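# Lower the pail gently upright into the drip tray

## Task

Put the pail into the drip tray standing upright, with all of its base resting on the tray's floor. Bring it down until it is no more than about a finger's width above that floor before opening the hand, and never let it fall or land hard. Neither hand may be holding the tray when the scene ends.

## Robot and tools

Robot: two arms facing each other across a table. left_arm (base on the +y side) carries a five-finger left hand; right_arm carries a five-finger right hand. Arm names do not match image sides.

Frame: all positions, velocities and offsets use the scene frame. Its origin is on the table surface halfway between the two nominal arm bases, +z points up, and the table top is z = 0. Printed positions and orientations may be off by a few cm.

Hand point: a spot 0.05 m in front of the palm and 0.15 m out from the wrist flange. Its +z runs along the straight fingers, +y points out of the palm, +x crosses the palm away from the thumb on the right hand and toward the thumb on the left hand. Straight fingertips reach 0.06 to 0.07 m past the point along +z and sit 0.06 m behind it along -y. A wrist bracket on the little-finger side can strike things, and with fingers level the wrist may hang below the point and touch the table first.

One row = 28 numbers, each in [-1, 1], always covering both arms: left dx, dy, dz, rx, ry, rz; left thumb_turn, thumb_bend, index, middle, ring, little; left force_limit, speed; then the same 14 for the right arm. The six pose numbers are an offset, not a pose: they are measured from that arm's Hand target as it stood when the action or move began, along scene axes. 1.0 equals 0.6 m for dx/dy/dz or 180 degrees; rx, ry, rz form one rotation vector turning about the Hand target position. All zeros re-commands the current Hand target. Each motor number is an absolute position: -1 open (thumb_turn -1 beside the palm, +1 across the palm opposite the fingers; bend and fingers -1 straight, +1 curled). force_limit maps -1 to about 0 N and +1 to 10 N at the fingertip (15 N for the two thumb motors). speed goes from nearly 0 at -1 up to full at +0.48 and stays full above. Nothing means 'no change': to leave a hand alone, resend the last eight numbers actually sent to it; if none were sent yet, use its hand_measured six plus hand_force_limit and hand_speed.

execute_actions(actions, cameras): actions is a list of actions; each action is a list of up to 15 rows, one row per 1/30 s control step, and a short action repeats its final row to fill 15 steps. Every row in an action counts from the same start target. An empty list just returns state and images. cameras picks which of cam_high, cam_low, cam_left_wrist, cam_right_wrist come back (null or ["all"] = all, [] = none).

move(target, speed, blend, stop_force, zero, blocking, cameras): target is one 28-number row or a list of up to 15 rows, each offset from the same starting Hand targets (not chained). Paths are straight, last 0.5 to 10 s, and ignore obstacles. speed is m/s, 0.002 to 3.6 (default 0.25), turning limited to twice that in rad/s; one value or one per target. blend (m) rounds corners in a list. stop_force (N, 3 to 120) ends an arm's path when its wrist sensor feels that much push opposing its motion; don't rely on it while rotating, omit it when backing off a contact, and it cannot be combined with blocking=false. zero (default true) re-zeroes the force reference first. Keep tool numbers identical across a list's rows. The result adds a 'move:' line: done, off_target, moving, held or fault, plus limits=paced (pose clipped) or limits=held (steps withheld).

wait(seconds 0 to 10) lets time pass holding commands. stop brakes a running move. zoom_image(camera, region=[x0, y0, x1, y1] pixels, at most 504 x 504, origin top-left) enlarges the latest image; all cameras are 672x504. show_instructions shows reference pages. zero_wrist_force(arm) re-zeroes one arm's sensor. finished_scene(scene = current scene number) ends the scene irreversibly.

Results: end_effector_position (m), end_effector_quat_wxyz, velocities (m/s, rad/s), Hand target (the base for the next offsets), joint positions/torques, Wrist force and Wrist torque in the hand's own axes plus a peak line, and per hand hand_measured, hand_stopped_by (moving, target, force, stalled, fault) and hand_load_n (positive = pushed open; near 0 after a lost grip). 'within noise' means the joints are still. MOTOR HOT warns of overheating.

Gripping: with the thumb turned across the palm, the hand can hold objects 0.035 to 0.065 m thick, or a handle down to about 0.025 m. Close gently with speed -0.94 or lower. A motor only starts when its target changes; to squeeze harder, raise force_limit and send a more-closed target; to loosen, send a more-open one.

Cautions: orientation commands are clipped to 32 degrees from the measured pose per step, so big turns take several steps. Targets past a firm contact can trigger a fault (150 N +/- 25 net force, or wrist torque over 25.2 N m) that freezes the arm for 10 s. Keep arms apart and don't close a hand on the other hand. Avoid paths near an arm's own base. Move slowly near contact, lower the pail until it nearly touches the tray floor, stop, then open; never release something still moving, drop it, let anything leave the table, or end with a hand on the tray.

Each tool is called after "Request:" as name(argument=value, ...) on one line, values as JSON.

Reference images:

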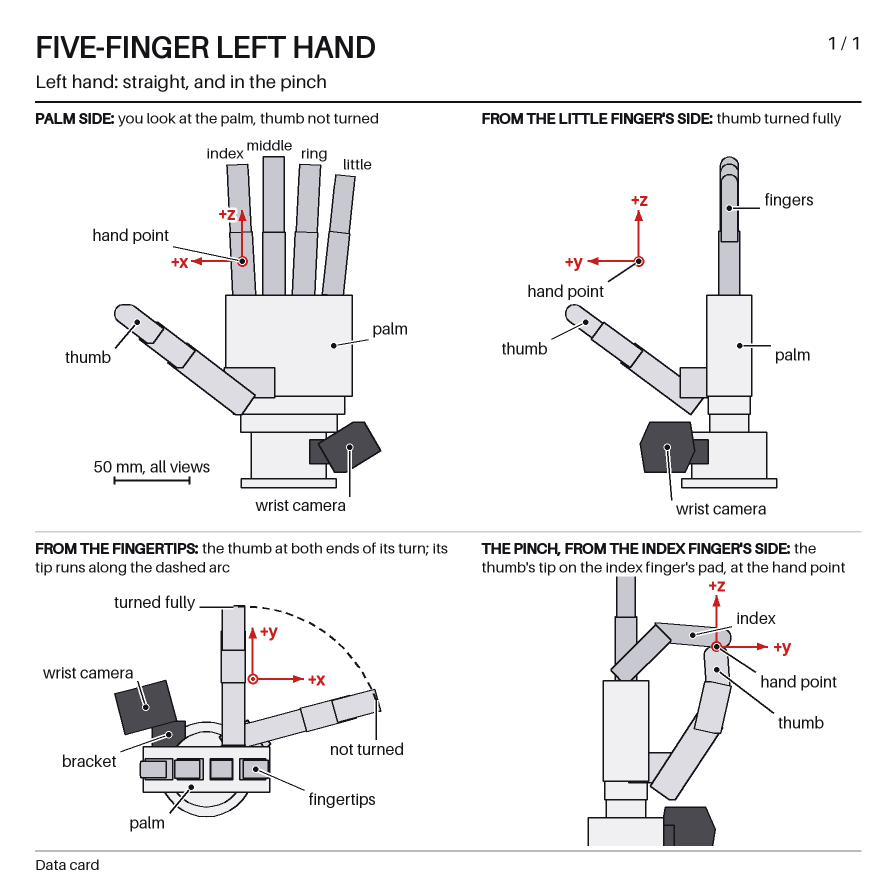

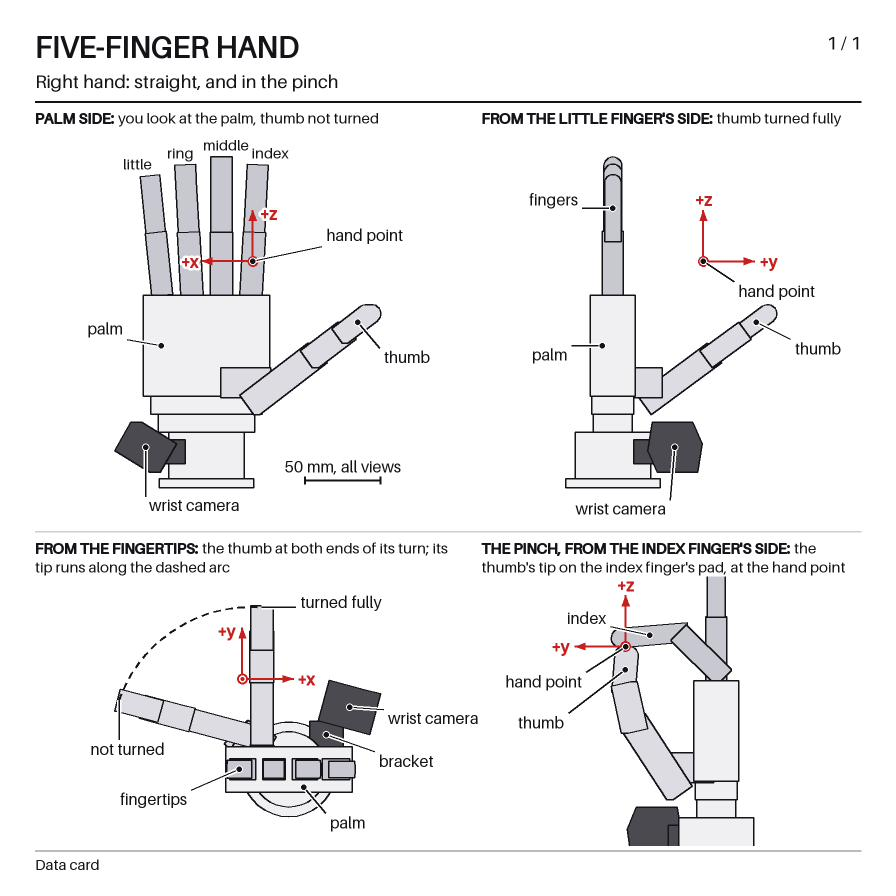

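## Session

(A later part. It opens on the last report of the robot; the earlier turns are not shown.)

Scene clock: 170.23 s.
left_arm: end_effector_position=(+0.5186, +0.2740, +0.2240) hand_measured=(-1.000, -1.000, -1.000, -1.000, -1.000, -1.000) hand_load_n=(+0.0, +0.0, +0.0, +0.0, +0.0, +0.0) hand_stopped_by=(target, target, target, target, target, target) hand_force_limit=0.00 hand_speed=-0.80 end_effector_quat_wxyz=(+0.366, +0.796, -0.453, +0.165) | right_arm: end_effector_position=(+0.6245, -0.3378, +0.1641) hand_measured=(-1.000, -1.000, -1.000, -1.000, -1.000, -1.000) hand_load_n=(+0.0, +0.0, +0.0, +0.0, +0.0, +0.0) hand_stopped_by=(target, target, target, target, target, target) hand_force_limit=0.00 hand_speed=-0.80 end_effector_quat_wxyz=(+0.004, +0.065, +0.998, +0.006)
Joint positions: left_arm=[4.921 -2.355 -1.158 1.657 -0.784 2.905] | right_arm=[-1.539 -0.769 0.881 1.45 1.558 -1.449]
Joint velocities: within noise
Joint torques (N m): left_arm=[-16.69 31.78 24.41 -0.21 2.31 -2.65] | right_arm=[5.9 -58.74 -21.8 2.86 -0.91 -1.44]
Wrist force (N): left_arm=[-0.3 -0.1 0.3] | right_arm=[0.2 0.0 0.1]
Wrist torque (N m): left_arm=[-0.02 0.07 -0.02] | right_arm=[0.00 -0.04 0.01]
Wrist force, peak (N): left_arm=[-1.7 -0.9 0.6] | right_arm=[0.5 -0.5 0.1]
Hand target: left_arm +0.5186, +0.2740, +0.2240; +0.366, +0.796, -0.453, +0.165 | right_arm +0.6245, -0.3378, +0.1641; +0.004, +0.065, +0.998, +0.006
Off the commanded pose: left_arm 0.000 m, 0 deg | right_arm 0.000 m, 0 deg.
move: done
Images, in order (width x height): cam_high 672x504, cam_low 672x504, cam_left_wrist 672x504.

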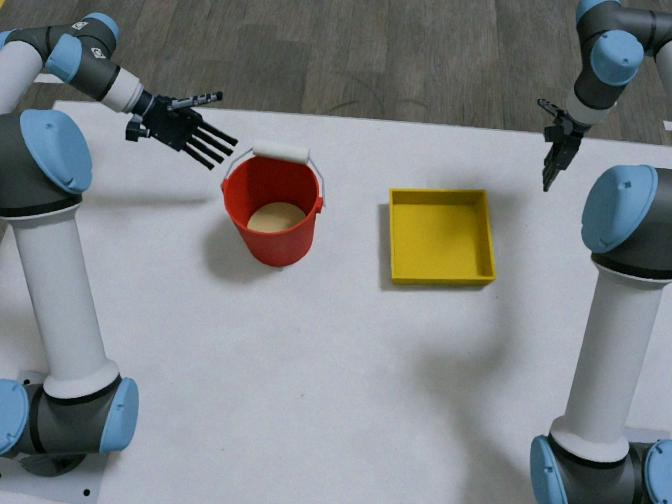

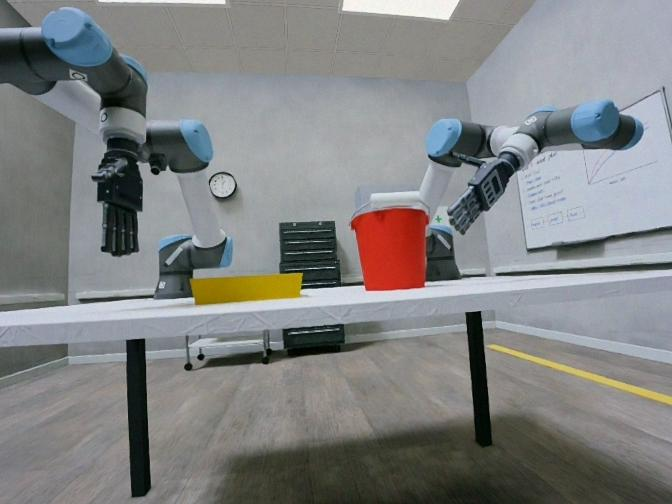

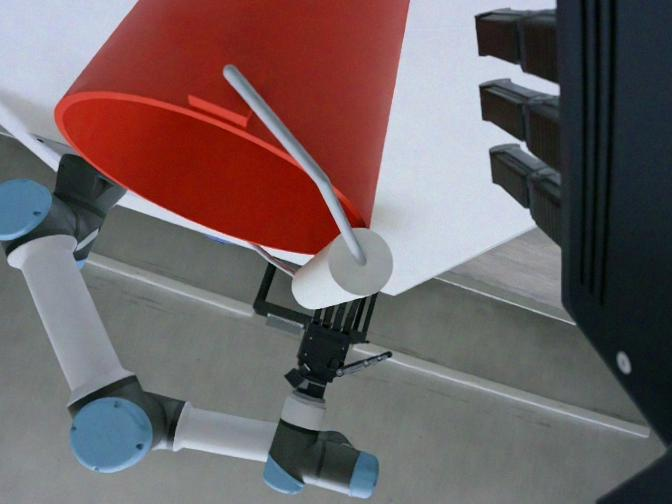

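Request:
move(target=[[0, 0.0933, 0.1933, 0, 0, 0, 1, -1, -0.5, -0.5, -0.5, -0.5, 0, 0, 0, 0, 0, 0, 0, 0, -1, -1, -1, -1, -1, -1, 0, -0.8], [0.0038, -0.2663, 0.1767, 0.2804, -0.3478, -0.0951, 1, -1, -0.5, -0.5, -0.5, -0.5, 0, 0, 0, 0, 0, 0, 0, 0, -1, -1, -1, -1, -1, -1, 0, -0.8]], speed=[0.25, 0.25])

Request:
zoom_image(camera="cam_left_wrist", region=[150, 0, 654, 504])

Request:
zoom_image(camera="cam_low", region=[300, 80, 520, 310])

Scene clock: 204.17 s.
left_arm: end_effector_position=(+0.5209, +0.1142, +0.3300) hand_measured=(+1.000, -1.000, -0.500, -0.500, -0.500, -0.500) hand_load_n=(+0.0, +0.5, +0.0, +0.0, +0.0, +0.0) hand_stopped_by=(target, target, target, target, target, target) hand_force_limit=0.00 hand_speed=0.00 end_effector_quat_wxyz=(-0.250, +0.603, -0.700, +0.290) | right_arm: end_effector_position=(+0.6245, -0.3378, +0.1641) hand_measured=(-1.000, -1.000, -1.000, -1.000, -1.000, -1.000) hand_load_n=(+0.0, +0.0, +0.0, +0.0, +0.0, +0.5) hand_stopped_by=(target, target, target, target, target, target) hand_force_limit=0.00 hand_speed=-0.80 end_effector_quat_wxyz=(+0.004, +0.065, +0.998, +0.006)
Joint positions: left_arm=[4.265 -2.107 -0.803 2.098 -1.799 2.908] | right_arm=[-1.539 -0.769 0.881 1.45 1.558 -1.449]
Joint velocities: within noise
Joint torques (N m): left_arm=[-15.7 26.15 13.41 1.93 -1.6 2.3] | right_arm=[6.1 -59.41 -22.6 2.92 -0.81 -1.49]
Wrist force (N): left_arm=[-0.1 -0.8 0.8] | right_arm=[0.3 0.1 0.1]
Wrist torque (N m): left_arm=[-0.12 0.06 0.03] | right_arm=[0.02 -0.05 0.03]
Wrist force, peak (N): left_arm=[-0.6 -0.5 1.8] | right_arm=[0.5 -0.1 0.3]
Hand target: left_arm +0.5209, +0.1142, +0.3300; +0.250, -0.603, +0.700, -0.290 | right_arm +0.6245, -0.3378, +0.1641; +0.004, +0.065, +0.998, +0.006
Off the commanded pose: left_arm 0.000 m, 0 deg | right_arm 0.000 m, 0 deg.
move: done

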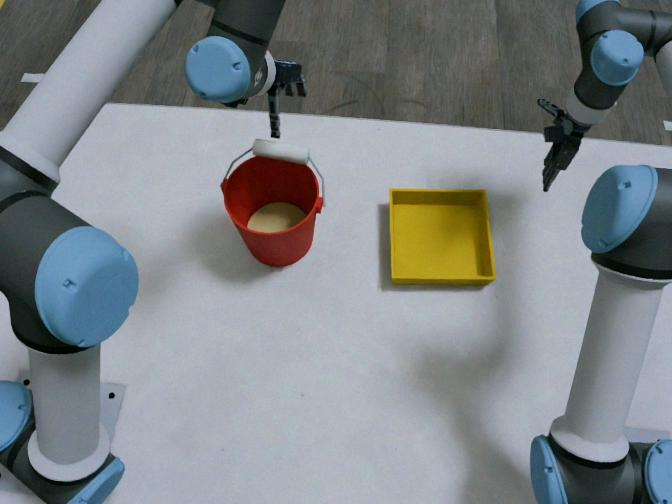

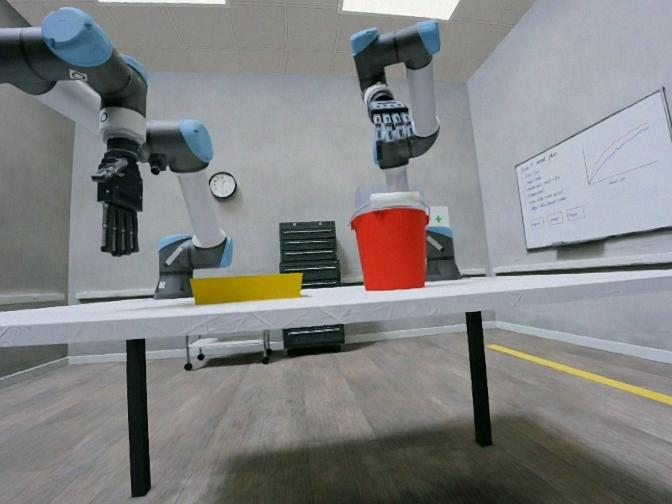

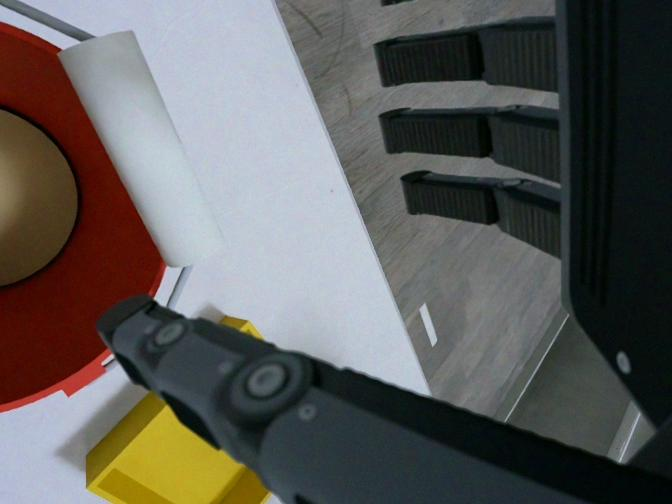

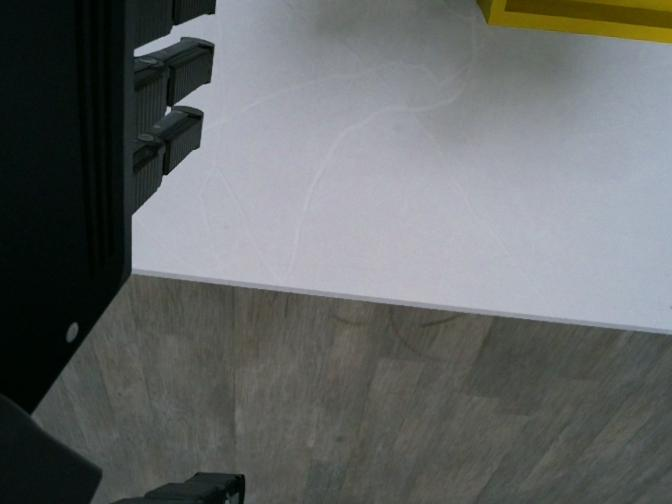

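Scaled by 1.000.

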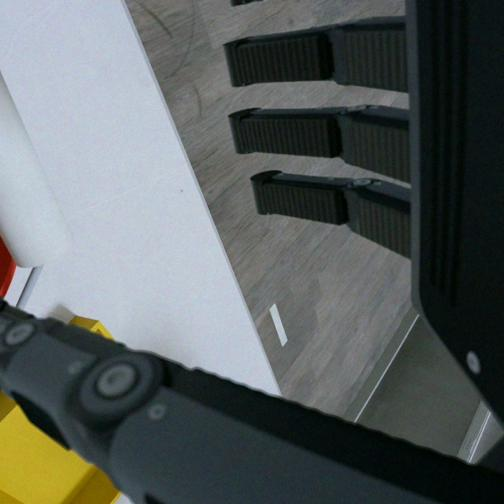

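Scaled by 2.191 from the camera's 672x504 image, which has a finer 960x720 frame.

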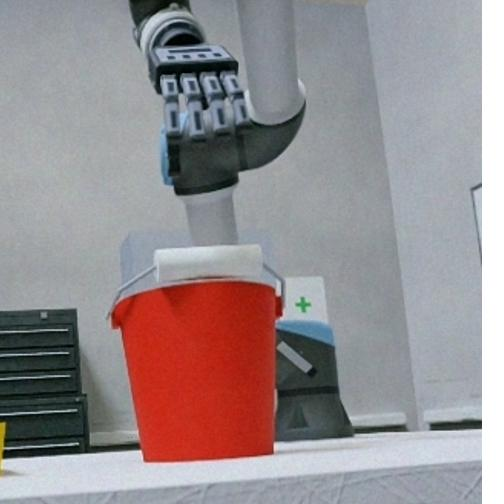

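Request:
move(target=[0.0117, -0.0083, -0.1833, 0, 0, 0, 1, -1, -0.5, -0.5, -0.5, -0.5, 0, 0, 0, 0, 0, 0, 0, 0, -1, -1, -1, -1, -1, -1, 0, -0.8], speed=0.1, stop_force=5)

Request:
zoom_image(camera="cam_low", region=[320, 140, 480, 310])

Request:
zoom_image(camera="cam_high", region=[180, 60, 360, 240])

Scene clock: 226.07 s.
left_arm: end_effector_position=(+0.5279, +0.1092, +0.2200) hand_measured=(+1.000, -1.000, -0.500, -0.500, -0.500, -0.500) hand_load_n=(+0.0, +0.0, +0.0, +0.0, +0.0, +0.0) hand_stopped_by=(target, target, target, target, target, target) hand_force_limit=0.00 hand_speed=0.00 end_effector_quat_wxyz=(-0.250, +0.603, -0.700, +0.290) | right_arm: end_effector_position=(+0.6245, -0.3378, +0.1641) hand_measured=(-1.000, -1.000, -1.000, -1.000, -1.000, -1.000) hand_load_n=(+0.0, +0.0, +0.0, +0.0, +0.0, +0.0) hand_stopped_by=(target, target, target, target, target, target) hand_force_limit=0.00 hand_speed=-0.80 end_effector_quat_wxyz=(+0.004, +0.065, +0.998, +0.006)
Joint positions: left_arm=[4.263 -2.104 -1.09 2.382 -1.801 2.906] | right_arm=[-1.539 -0.769 0.881 1.45 1.558 -1.449]
Joint velocities: within noise
Joint torques (N m): left_arm=[-15.72 25.5 13.09 1.66 0.93 -0.07] | right_arm=[5.52 -59.18 -21.73 3.29 -1.1 -1.78]
Wrist force (N): left_arm=[-0.3 -0.5 0.8] | right_arm=[0.3 -0.1 -0.1]
Wrist torque (N m): left_arm=[-0.08 0.09 0.00] | right_arm=[-0.01 -0.05 0.02]
Wrist force, peak (N): left_arm=[0.0 -0.1 1.3] | right_arm=[0.3 -0.4 0.5]
Hand target: left_arm +0.5279, +0.1092, +0.2200; +0.250, -0.603, +0.700, -0.290 | right_arm +0.6245, -0.3378, +0.1641; +0.004, +0.065, +0.998, +0.006
Off the commanded pose: left_arm 0.000 m, 0 deg | right_arm 0.000 m, 0 deg.
move: done

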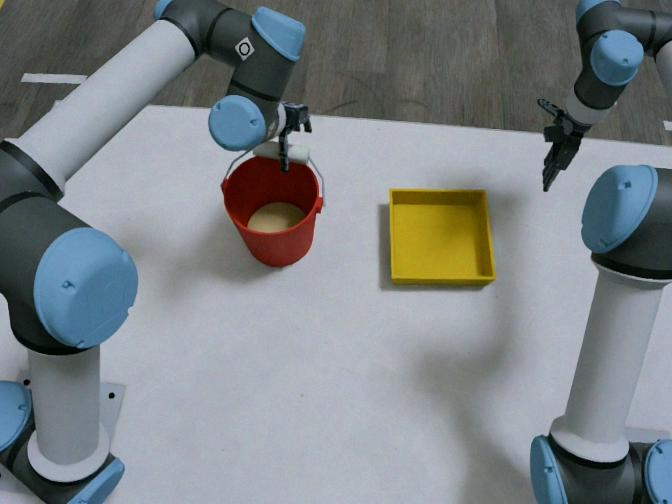

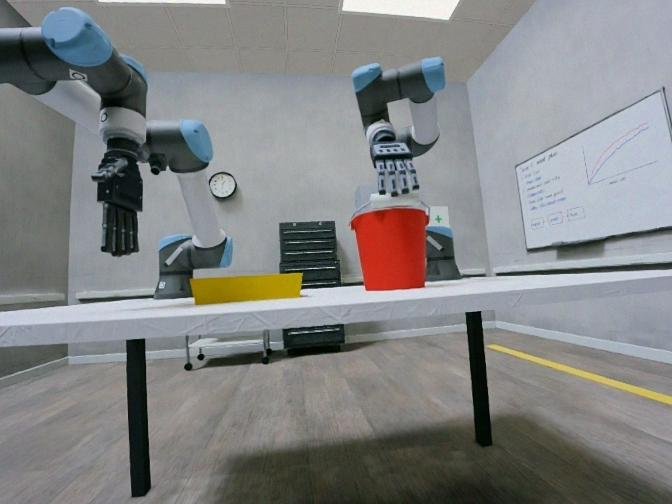

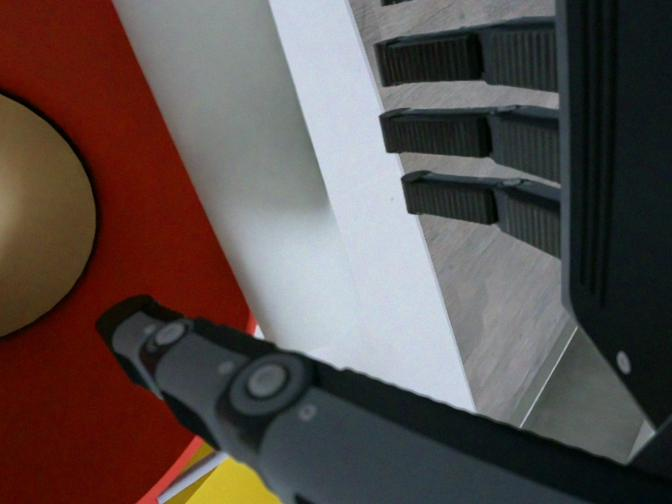

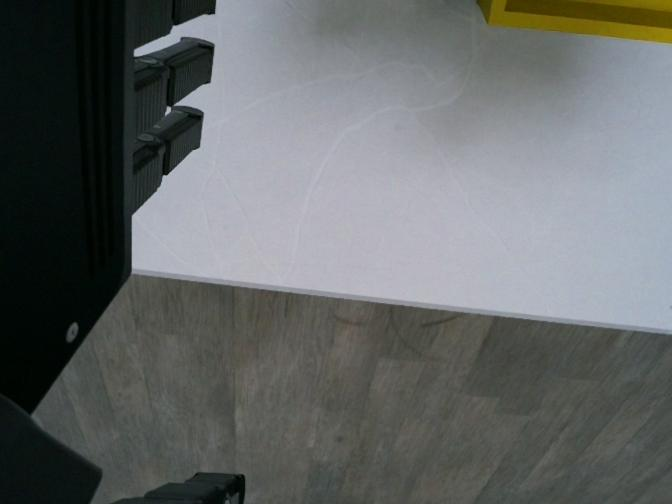

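Scaled by 2.965 from the camera's 672x504 image, which has a finer 960x720 frame.

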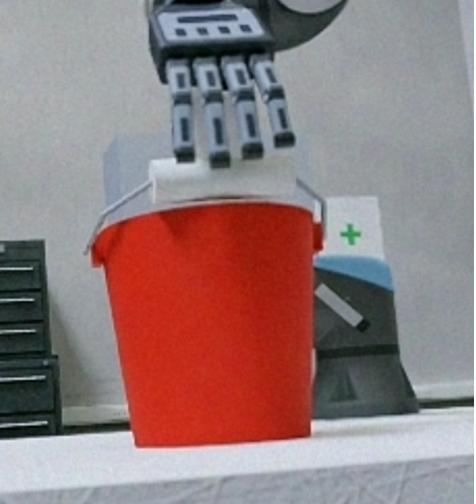

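Scaled by 2.800 from the camera's 672x504 image, which has a finer 960x720 frame.

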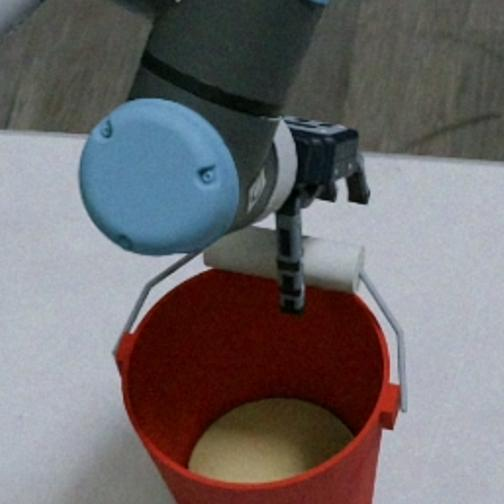

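Request:
move(target=[0.0102, -0.002, -0.035, 0, 0, 0, 1, -1, -0.5, -0.5, -0.5, -0.5, 0, 0, 0, 0, 0, 0, 0, 0, -1, -1, -1, -1, -1, -1, 0, -0.8], speed=0.05, stop_force=4)

Request:
zoom_image(camera="cam_low", region=[320, 140, 480, 310])

Request:
zoom_image(camera="cam_high", region=[180, 60, 360, 240])

Scene clock: 230.53 s.
left_arm: end_effector_position=(+0.5340, +0.1080, +0.1990) hand_measured=(+1.000, -1.000, -0.500, -0.500, -0.500, -0.500) hand_load_n=(+0.5, +0.0, +0.0, +0.0, +0.5, +0.0) hand_stopped_by=(target, target, target, target, target, target) hand_force_limit=0.00 hand_speed=0.00 end_effector_quat_wxyz=(-0.250, +0.603, -0.700, +0.290) | right_arm: end_effector_position=(+0.6245, -0.3378, +0.1641) hand_measured=(-1.000, -1.000, -1.000, -1.000, -1.000, -1.000) hand_load_n=(+0.0, +0.0, +0.0, +0.0, +0.0, +0.0) hand_stopped_by=(target, target, target, target, target, target) hand_force_limit=0.00 hand_speed=-0.80 end_effector_quat_wxyz=(+0.004, +0.065, +0.998, +0.006)
Joint positions: left_arm=[4.266 -2.122 -1.115 2.425 -1.799 2.908] | right_arm=[-1.539 -0.769 0.881 1.45 1.558 -1.449]
Joint velocities: within noise
Joint torques (N m): left_arm=[14.65 27.32 13.91 1.67 1.04 2.66] | right_arm=[5.41 -59.09 -21.82 3.4 -0.94 -1.49]
Wrist force (N): left_arm=[-0.2 -0.6 0.8] | right_arm=[0.2 -0.1 -0.2]
Wrist torque (N m): left_arm=[-0.09 0.08 0.01] | right_arm=[0.01 -0.02 0.01]
Wrist force, peak (N): left_arm=[-0.1 -0.7 1.1] | right_arm=[0.6 -0.3 -0.1]
Hand target: left_arm +0.5340, +0.1080, +0.1990; +0.250, -0.603, +0.700, -0.290 | right_arm +0.6245, -0.3378, +0.1641; +0.004, +0.065, +0.998, +0.006
Off the commanded pose: left_arm 0.000 m, 0 deg | right_arm 0.000 m, 0 deg.
move: done

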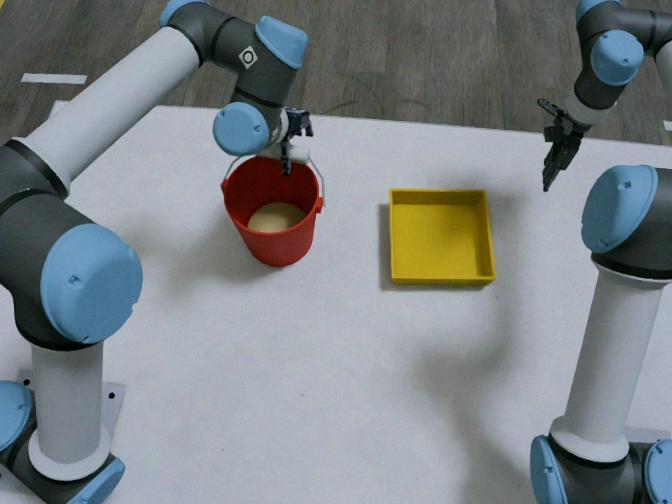

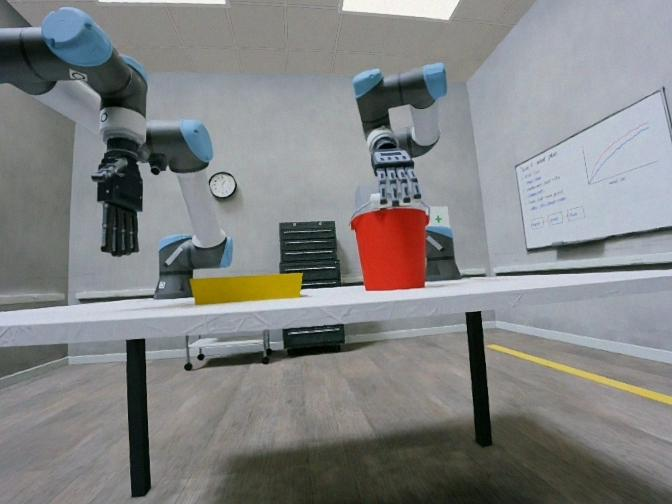

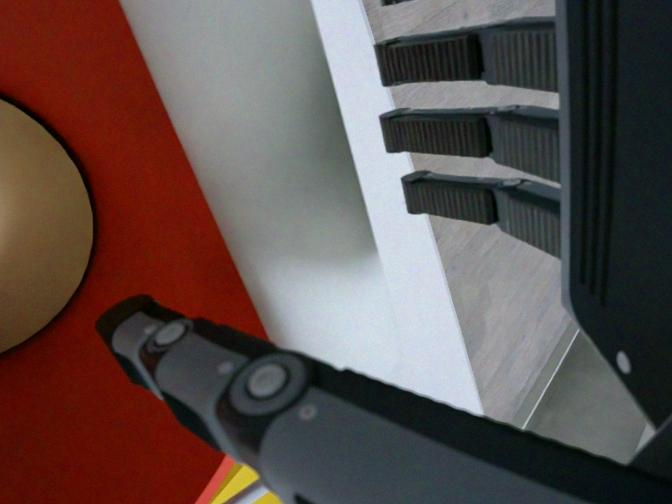

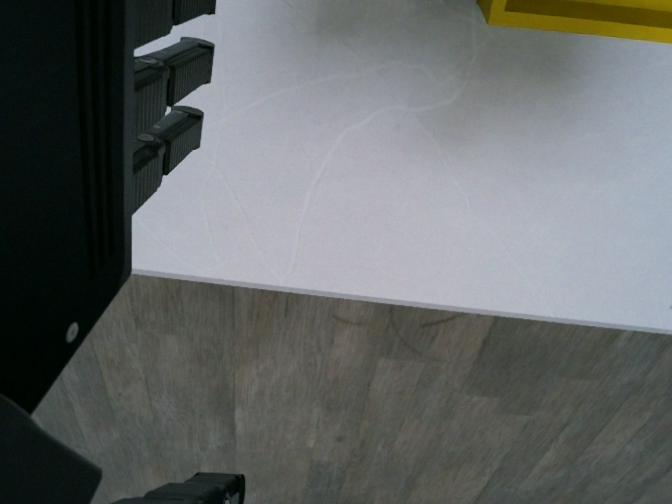

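Scaled by 2.965 from the camera's 672x504 image, which has a finer 960x720 frame.

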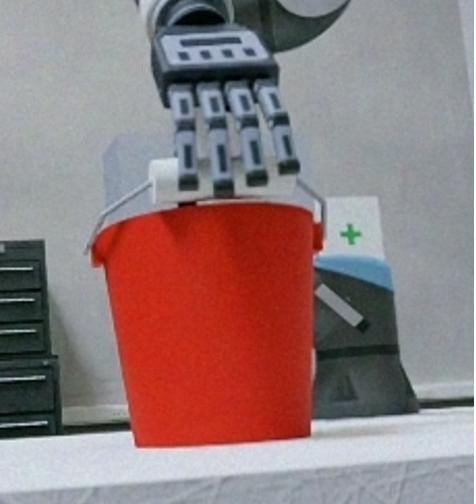

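Scaled by 2.800 from the camera's 672x504 image, which has a finer 960x720 frame.

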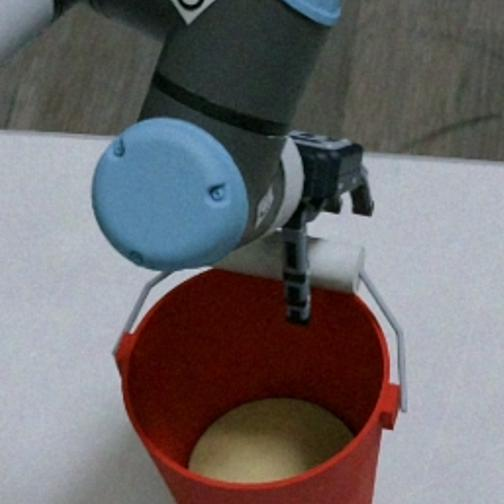

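Request:
move(target=[0, 0, 0, 0, 0, 0, 1, -1, 0.1, -0.35, -0.35, 0.1, -0.6, -0.6, 0, 0, 0, 0, 0, 0, -1, -1, -1, -1, -1, -1, 0, -0.8], speed=0.05)

Request:
zoom_image(camera="cam_low", region=[320, 140, 480, 310])

Request:
zoom_image(camera="cam_left_wrist", region=[150, 0, 654, 400])

Scene clock: 238.00 s.
left_arm: end_effector_position=(+0.5340, +0.1080, +0.1990) hand_measured=(+1.000, -1.000, +0.100, -0.350, -0.350, +0.100) hand_load_n=(+0.0, +0.0, +0.0, +0.0, +0.0, +0.0) hand_stopped_by=(target, target, target, target, target, target) hand_force_limit=-0.60 hand_speed=-0.60 end_effector_quat_wxyz=(-0.250, +0.603, -0.700, +0.290) | right_arm: end_effector_position=(+0.6245, -0.3378, +0.1641) hand_measured=(-1.000, -1.000, -1.000, -1.000, -1.000, -1.000) hand_load_n=(+0.0, +0.0, +0.0, +0.0, +0.0, +0.0) hand_stopped_by=(target, target, target, target, target, target) hand_force_limit=0.00 hand_speed=-0.80 end_effector_quat_wxyz=(+0.004, +0.065, +0.998, +0.006)
Joint positions: left_arm=[4.266 -2.122 -1.115 2.425 -1.799 2.908] | right_arm=[-1.539 -0.769 0.881 1.45 1.558 -1.449]
Joint velocities: within noise
Joint torques (N m): left_arm=[14.98 26.9 18.82 0.94 0.93 2.47] | right_arm=[6.14 -58.24 -21.67 3.34 -1.18 -1.52]
Wrist force (N): left_arm=[-0.3 -0.6 0.8] | right_arm=[0.1 -0.2 -0.1]
Wrist torque (N m): left_arm=[-0.09 0.09 0.01] | right_arm=[-0.02 -0.02 0.00]
Wrist force, peak (N): left_arm=[-0.2 -0.9 1.0] | right_arm=[0.4 -0.3 0.0]
Hand target: left_arm +0.5340, +0.1080, +0.1990; +0.250, -0.603, +0.700, -0.290 | right_arm +0.6245, -0.3378, +0.1641; +0.004, +0.065, +0.998, +0.006
Off the commanded pose: left_arm 0.000 m, 0 deg | right_arm 0.000 m, 0 deg.
move: done

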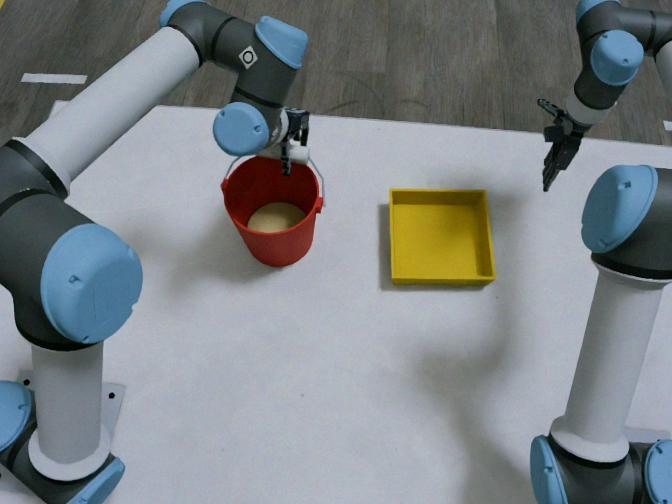

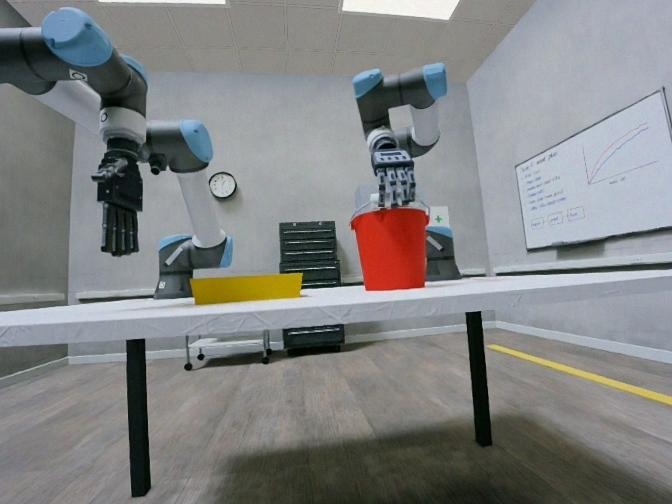

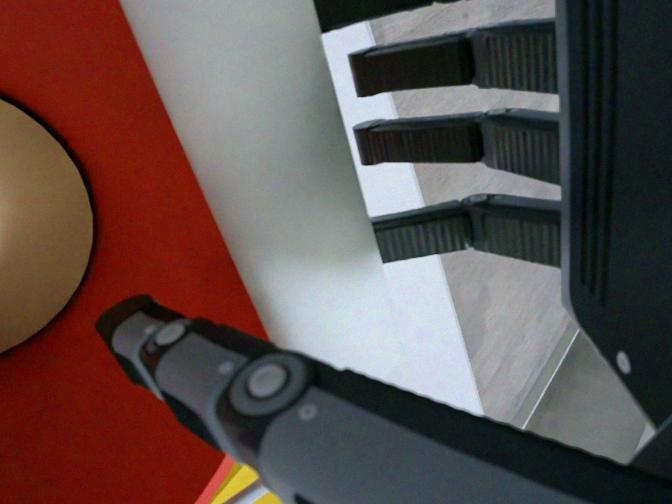

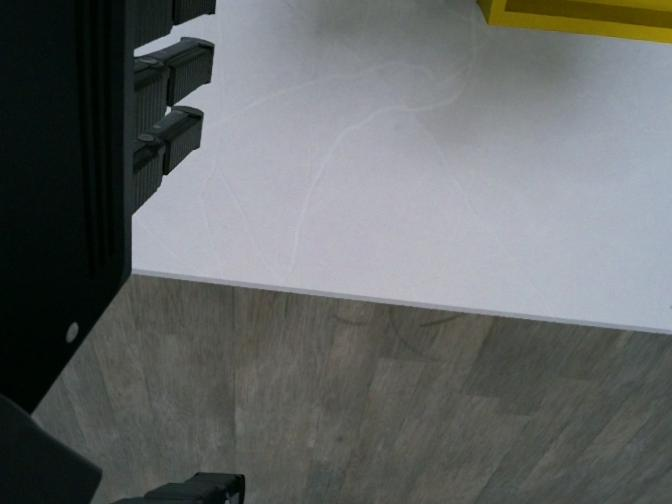

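Scaled by 2.965 from the camera's 672x504 image, which has a finer 960x720 frame.

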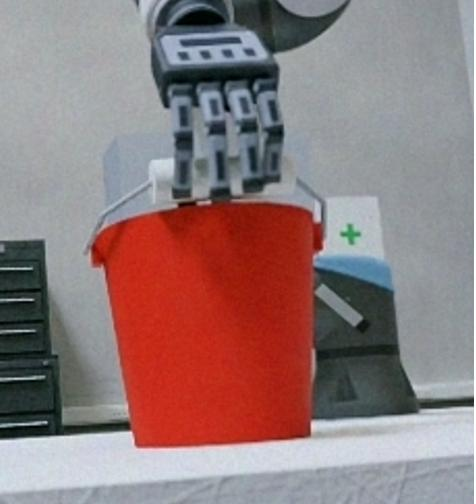

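Scaled by 1.000.

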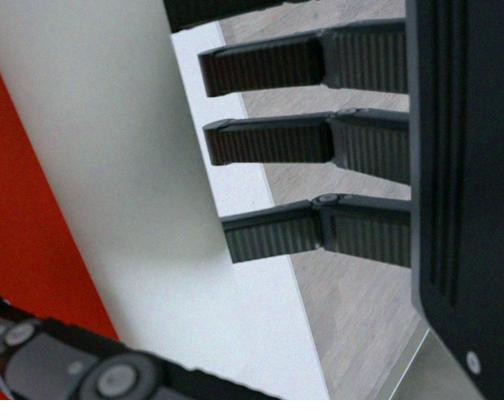

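Request:
move(target=[[-0.0113, 0.0015, 0.0095, 0, 0, 0, 1, -1, 0.1, -0.35, -0.35, 0.1, -0.6, -0.6, 0, 0, 0, 0, 0, 0, -1, -1, -1, -1, -1, -1, 0, -0.8], [-0.0307, 0.0042, 0.0175, 0, 0, 0, 1, -1, 0.1, -0.35, -0.35, 0.1, -0.6, -0.6, 0, 0, 0, 0, 0, 0, -1, -1, -1, -1, -1, -1, 0, -0.8]], speed=0.03, stop_force=6)

Request:
zoom_image(camera="cam_low", region=[320, 140, 480, 310])

Request:
zoom_image(camera="cam_high", region=[180, 60, 360, 240])

Scene clock: 241.43 s.
left_arm: end_effector_position=(+0.5156, +0.1106, +0.2095) hand_measured=(+1.000, -1.000, +0.100, -0.350, -0.350, +0.100) hand_load_n=(+0.0, +0.0, +1.0, +0.0, +0.0, +0.0) hand_stopped_by=(target, target, target, target, target, target) hand_force_limit=-0.60 hand_speed=-0.60 end_effector_quat_wxyz=(-0.250, +0.603, -0.700, +0.290) | right_arm: end_effector_position=(+0.6245, -0.3378, +0.1641) hand_measured=(-1.000, -1.000, -1.000, -1.000, -1.000, -1.000) hand_load_n=(+0.0, +0.0, +0.5, +0.0, +0.0, +0.0) hand_stopped_by=(target, target, target, target, target, target) hand_force_limit=0.00 hand_speed=-0.80 end_effector_quat_wxyz=(+0.004, +0.065, +0.998, +0.006)
Joint positions: left_arm=[4.254 -2.079 -1.156 2.421 -1.807 2.9] | right_arm=[-1.539 -0.769 0.881 1.45 1.558 -1.449]
Joint velocities: within noise
Joint torques (N m): left_arm=[-14.36 47.99 14.09 1.42 -1.27 -2.47] | right_arm=[4.26 -56.79 -21.3 3.15 -1.03 -1.38]
Wrist force (N): left_arm=[-0.2 -1.0 1.5] | right_arm=[0.2 -0.1 0.0]
Wrist torque (N m): left_arm=[-0.09 0.07 0.01] | right_arm=[-0.01 -0.05 0.01]
Wrist force, peak (N): left_arm=[-0.5 -1.4 1.8] | right_arm=[0.5 -0.2 -0.1]
Hand target: left_arm +0.5156, +0.1106, +0.2095; +0.250, -0.603, +0.700, -0.290 | right_arm +0.6245, -0.3378, +0.1641; +0.004, +0.065, +0.998, +0.006
Off the commanded pose: left_arm 0.000 m, 0 deg | right_arm 0.000 m, 0 deg.
move: done

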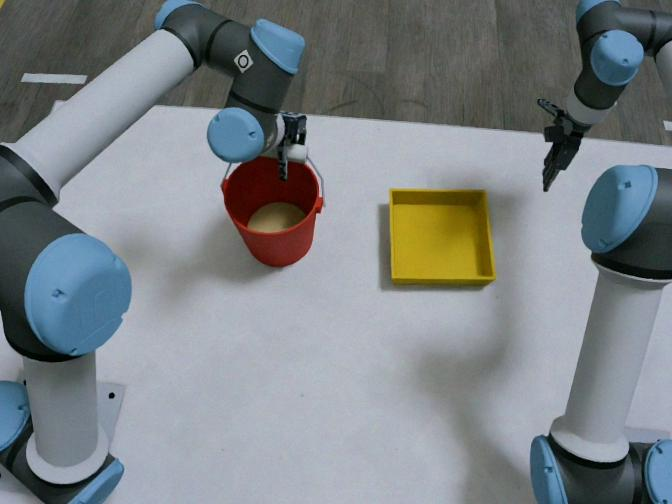

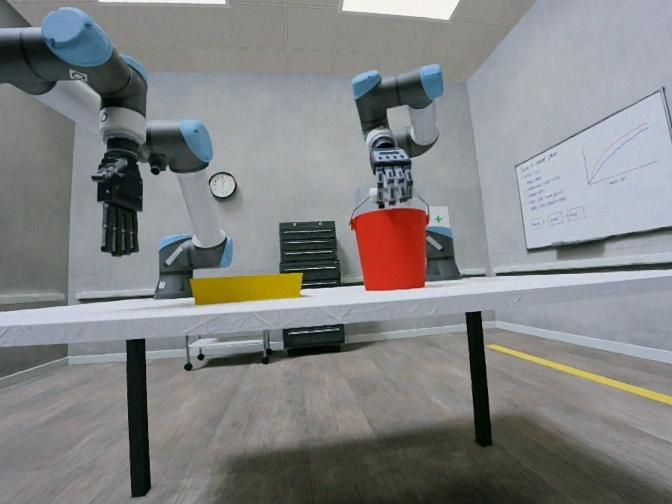

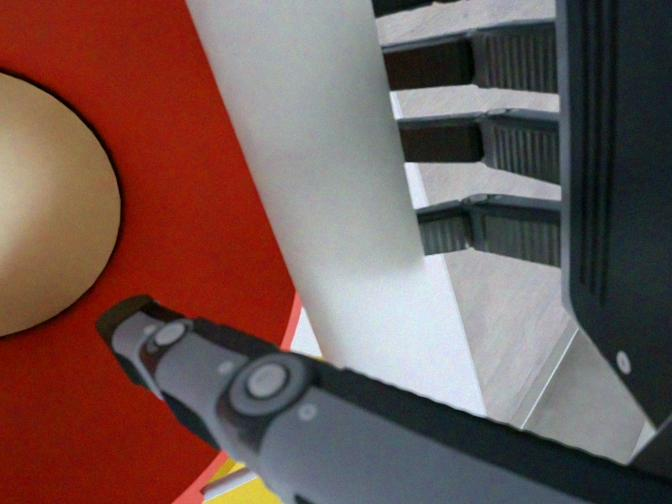

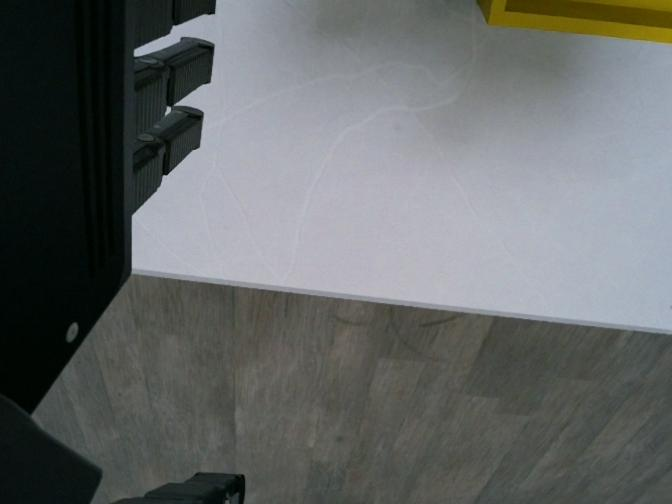

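Scaled by 2.965 from the camera's 672x504 image, which has a finer 960x720 frame.

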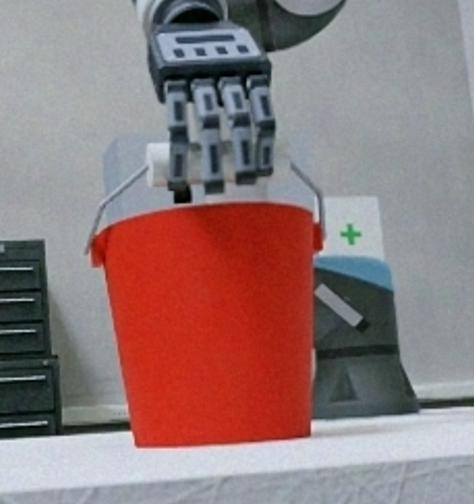

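Scaled by 2.800 from the camera's 672x504 image, which has a finer 960x720 frame.

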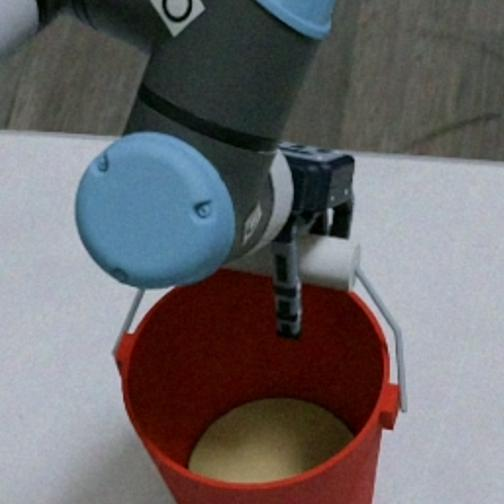

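Request:
move(target=[[-0.0422, 0.0057, 0.0067, 0, 0, 0, 1, -1, 0.1, -0.35, -0.35, 0.1, -0.6, -0.6, 0, 0, 0, 0, 0, 0, -1, -1, -1, -1, -1, -1, 0, -0.8]], speed=0.03, stop_force=6)

Request:
zoom_image(camera="cam_low", region=[320, 140, 480, 310])

Request:
zoom_image(camera="cam_high", region=[180, 60, 360, 240])

Scene clock: 244.37 s.
left_arm: end_effector_position=(+0.4903, +0.1140, +0.2136) hand_measured=(+1.000, -1.000, +0.100, -0.350, -0.350, +0.100) hand_load_n=(+0.0, +0.0, +0.5, +0.0, +0.0, +0.5) hand_stopped_by=(target, target, target, target, target, target) hand_force_limit=-0.60 hand_speed=-0.60 end_effector_quat_wxyz=(-0.250, +0.603, -0.700, +0.290) | right_arm: end_effector_position=(+0.6245, -0.3378, +0.1641) hand_measured=(-1.000, -1.000, -1.000, -1.000, -1.000, -1.000) hand_load_n=(+0.0, +0.0, +0.0, +0.0, +0.0, +0.0) hand_stopped_by=(target, target, target, target, target, target) hand_force_limit=0.00 hand_speed=-0.80 end_effector_quat_wxyz=(+0.004, +0.065, +0.998, +0.006)
Joint positions: left_arm=[4.237 -2.024 -1.228 2.436 -1.819 2.886] | right_arm=[-1.539 -0.769 0.881 1.45 1.558 -1.449]
Joint velocities: within noise
Joint torques (N m): left_arm=[-15.46 45.63 14.17 1.55 -1.49 -2.47] | right_arm=[6.27 -58.43 -21.78 3.36 -0.96 -1.8]
Wrist force (N): left_arm=[-0.2 -1.0 1.1] | right_arm=[0.1 -0.1 -0.1]
Wrist torque (N m): left_arm=[-0.10 0.06 0.01] | right_arm=[-0.01 -0.01 0.01]
Wrist force, peak (N): left_arm=[-0.2 -1.3 1.6] | right_arm=[0.3 -0.4 0.0]
Hand target: left_arm +0.4903, +0.1140, +0.2136; +0.250, -0.603, +0.700, -0.290 | right_arm +0.6245, -0.3378, +0.1641; +0.004, +0.065, +0.998, +0.006
Off the commanded pose: left_arm 0.000 m, 0 deg | right_arm 0.000 m, 0 deg.
move: done

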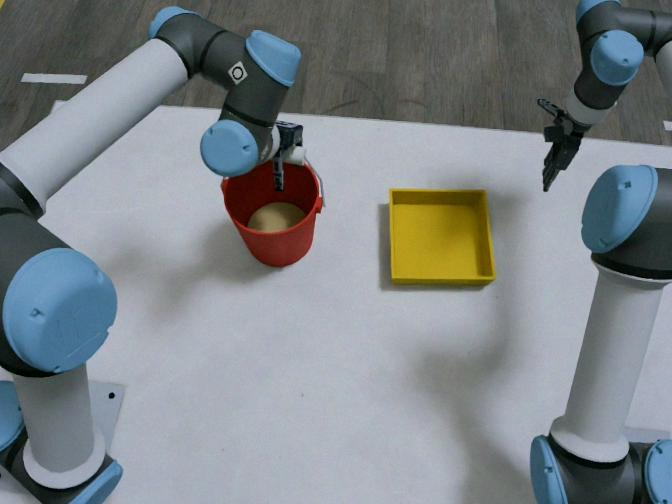

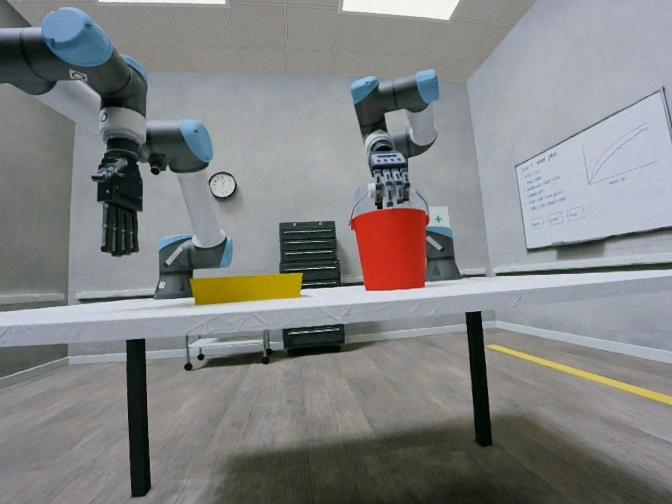

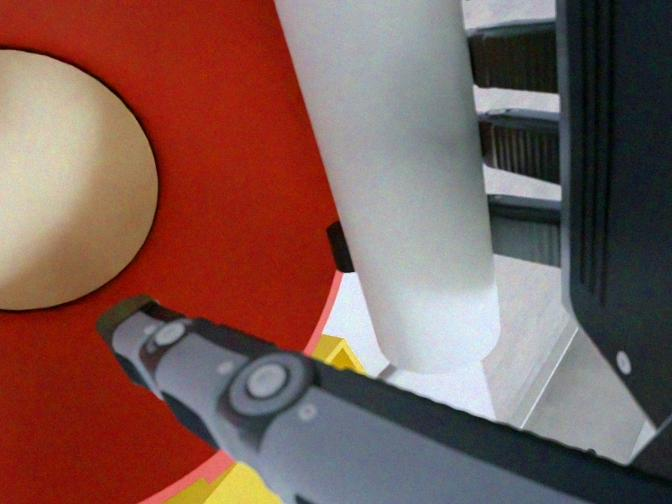

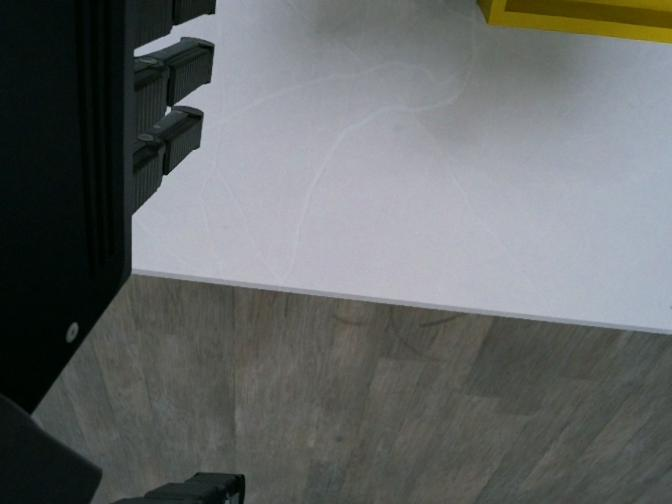

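Scaled by 2.965 from the camera's 672x504 image, which has a finer 960x720 frame.

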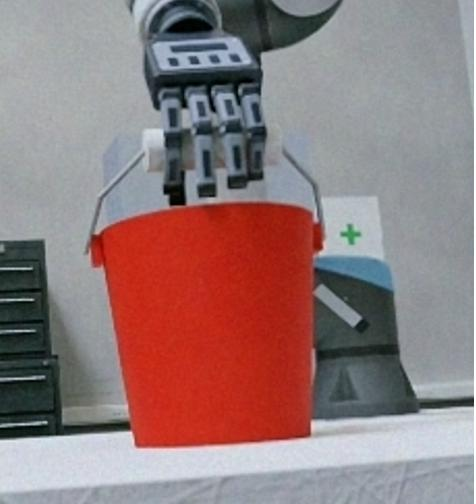

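Scaled by 2.800 from the camera's 672x504 image, which has a finer 960x720 frame.

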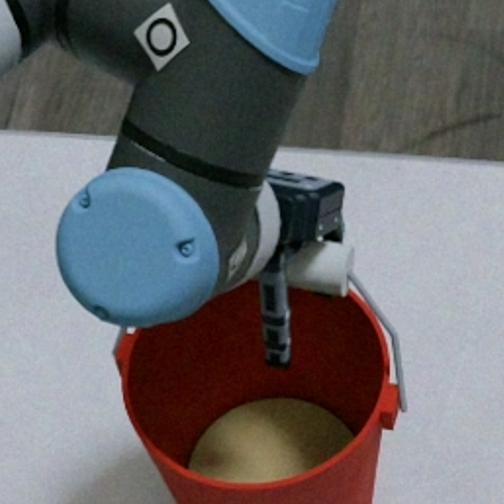

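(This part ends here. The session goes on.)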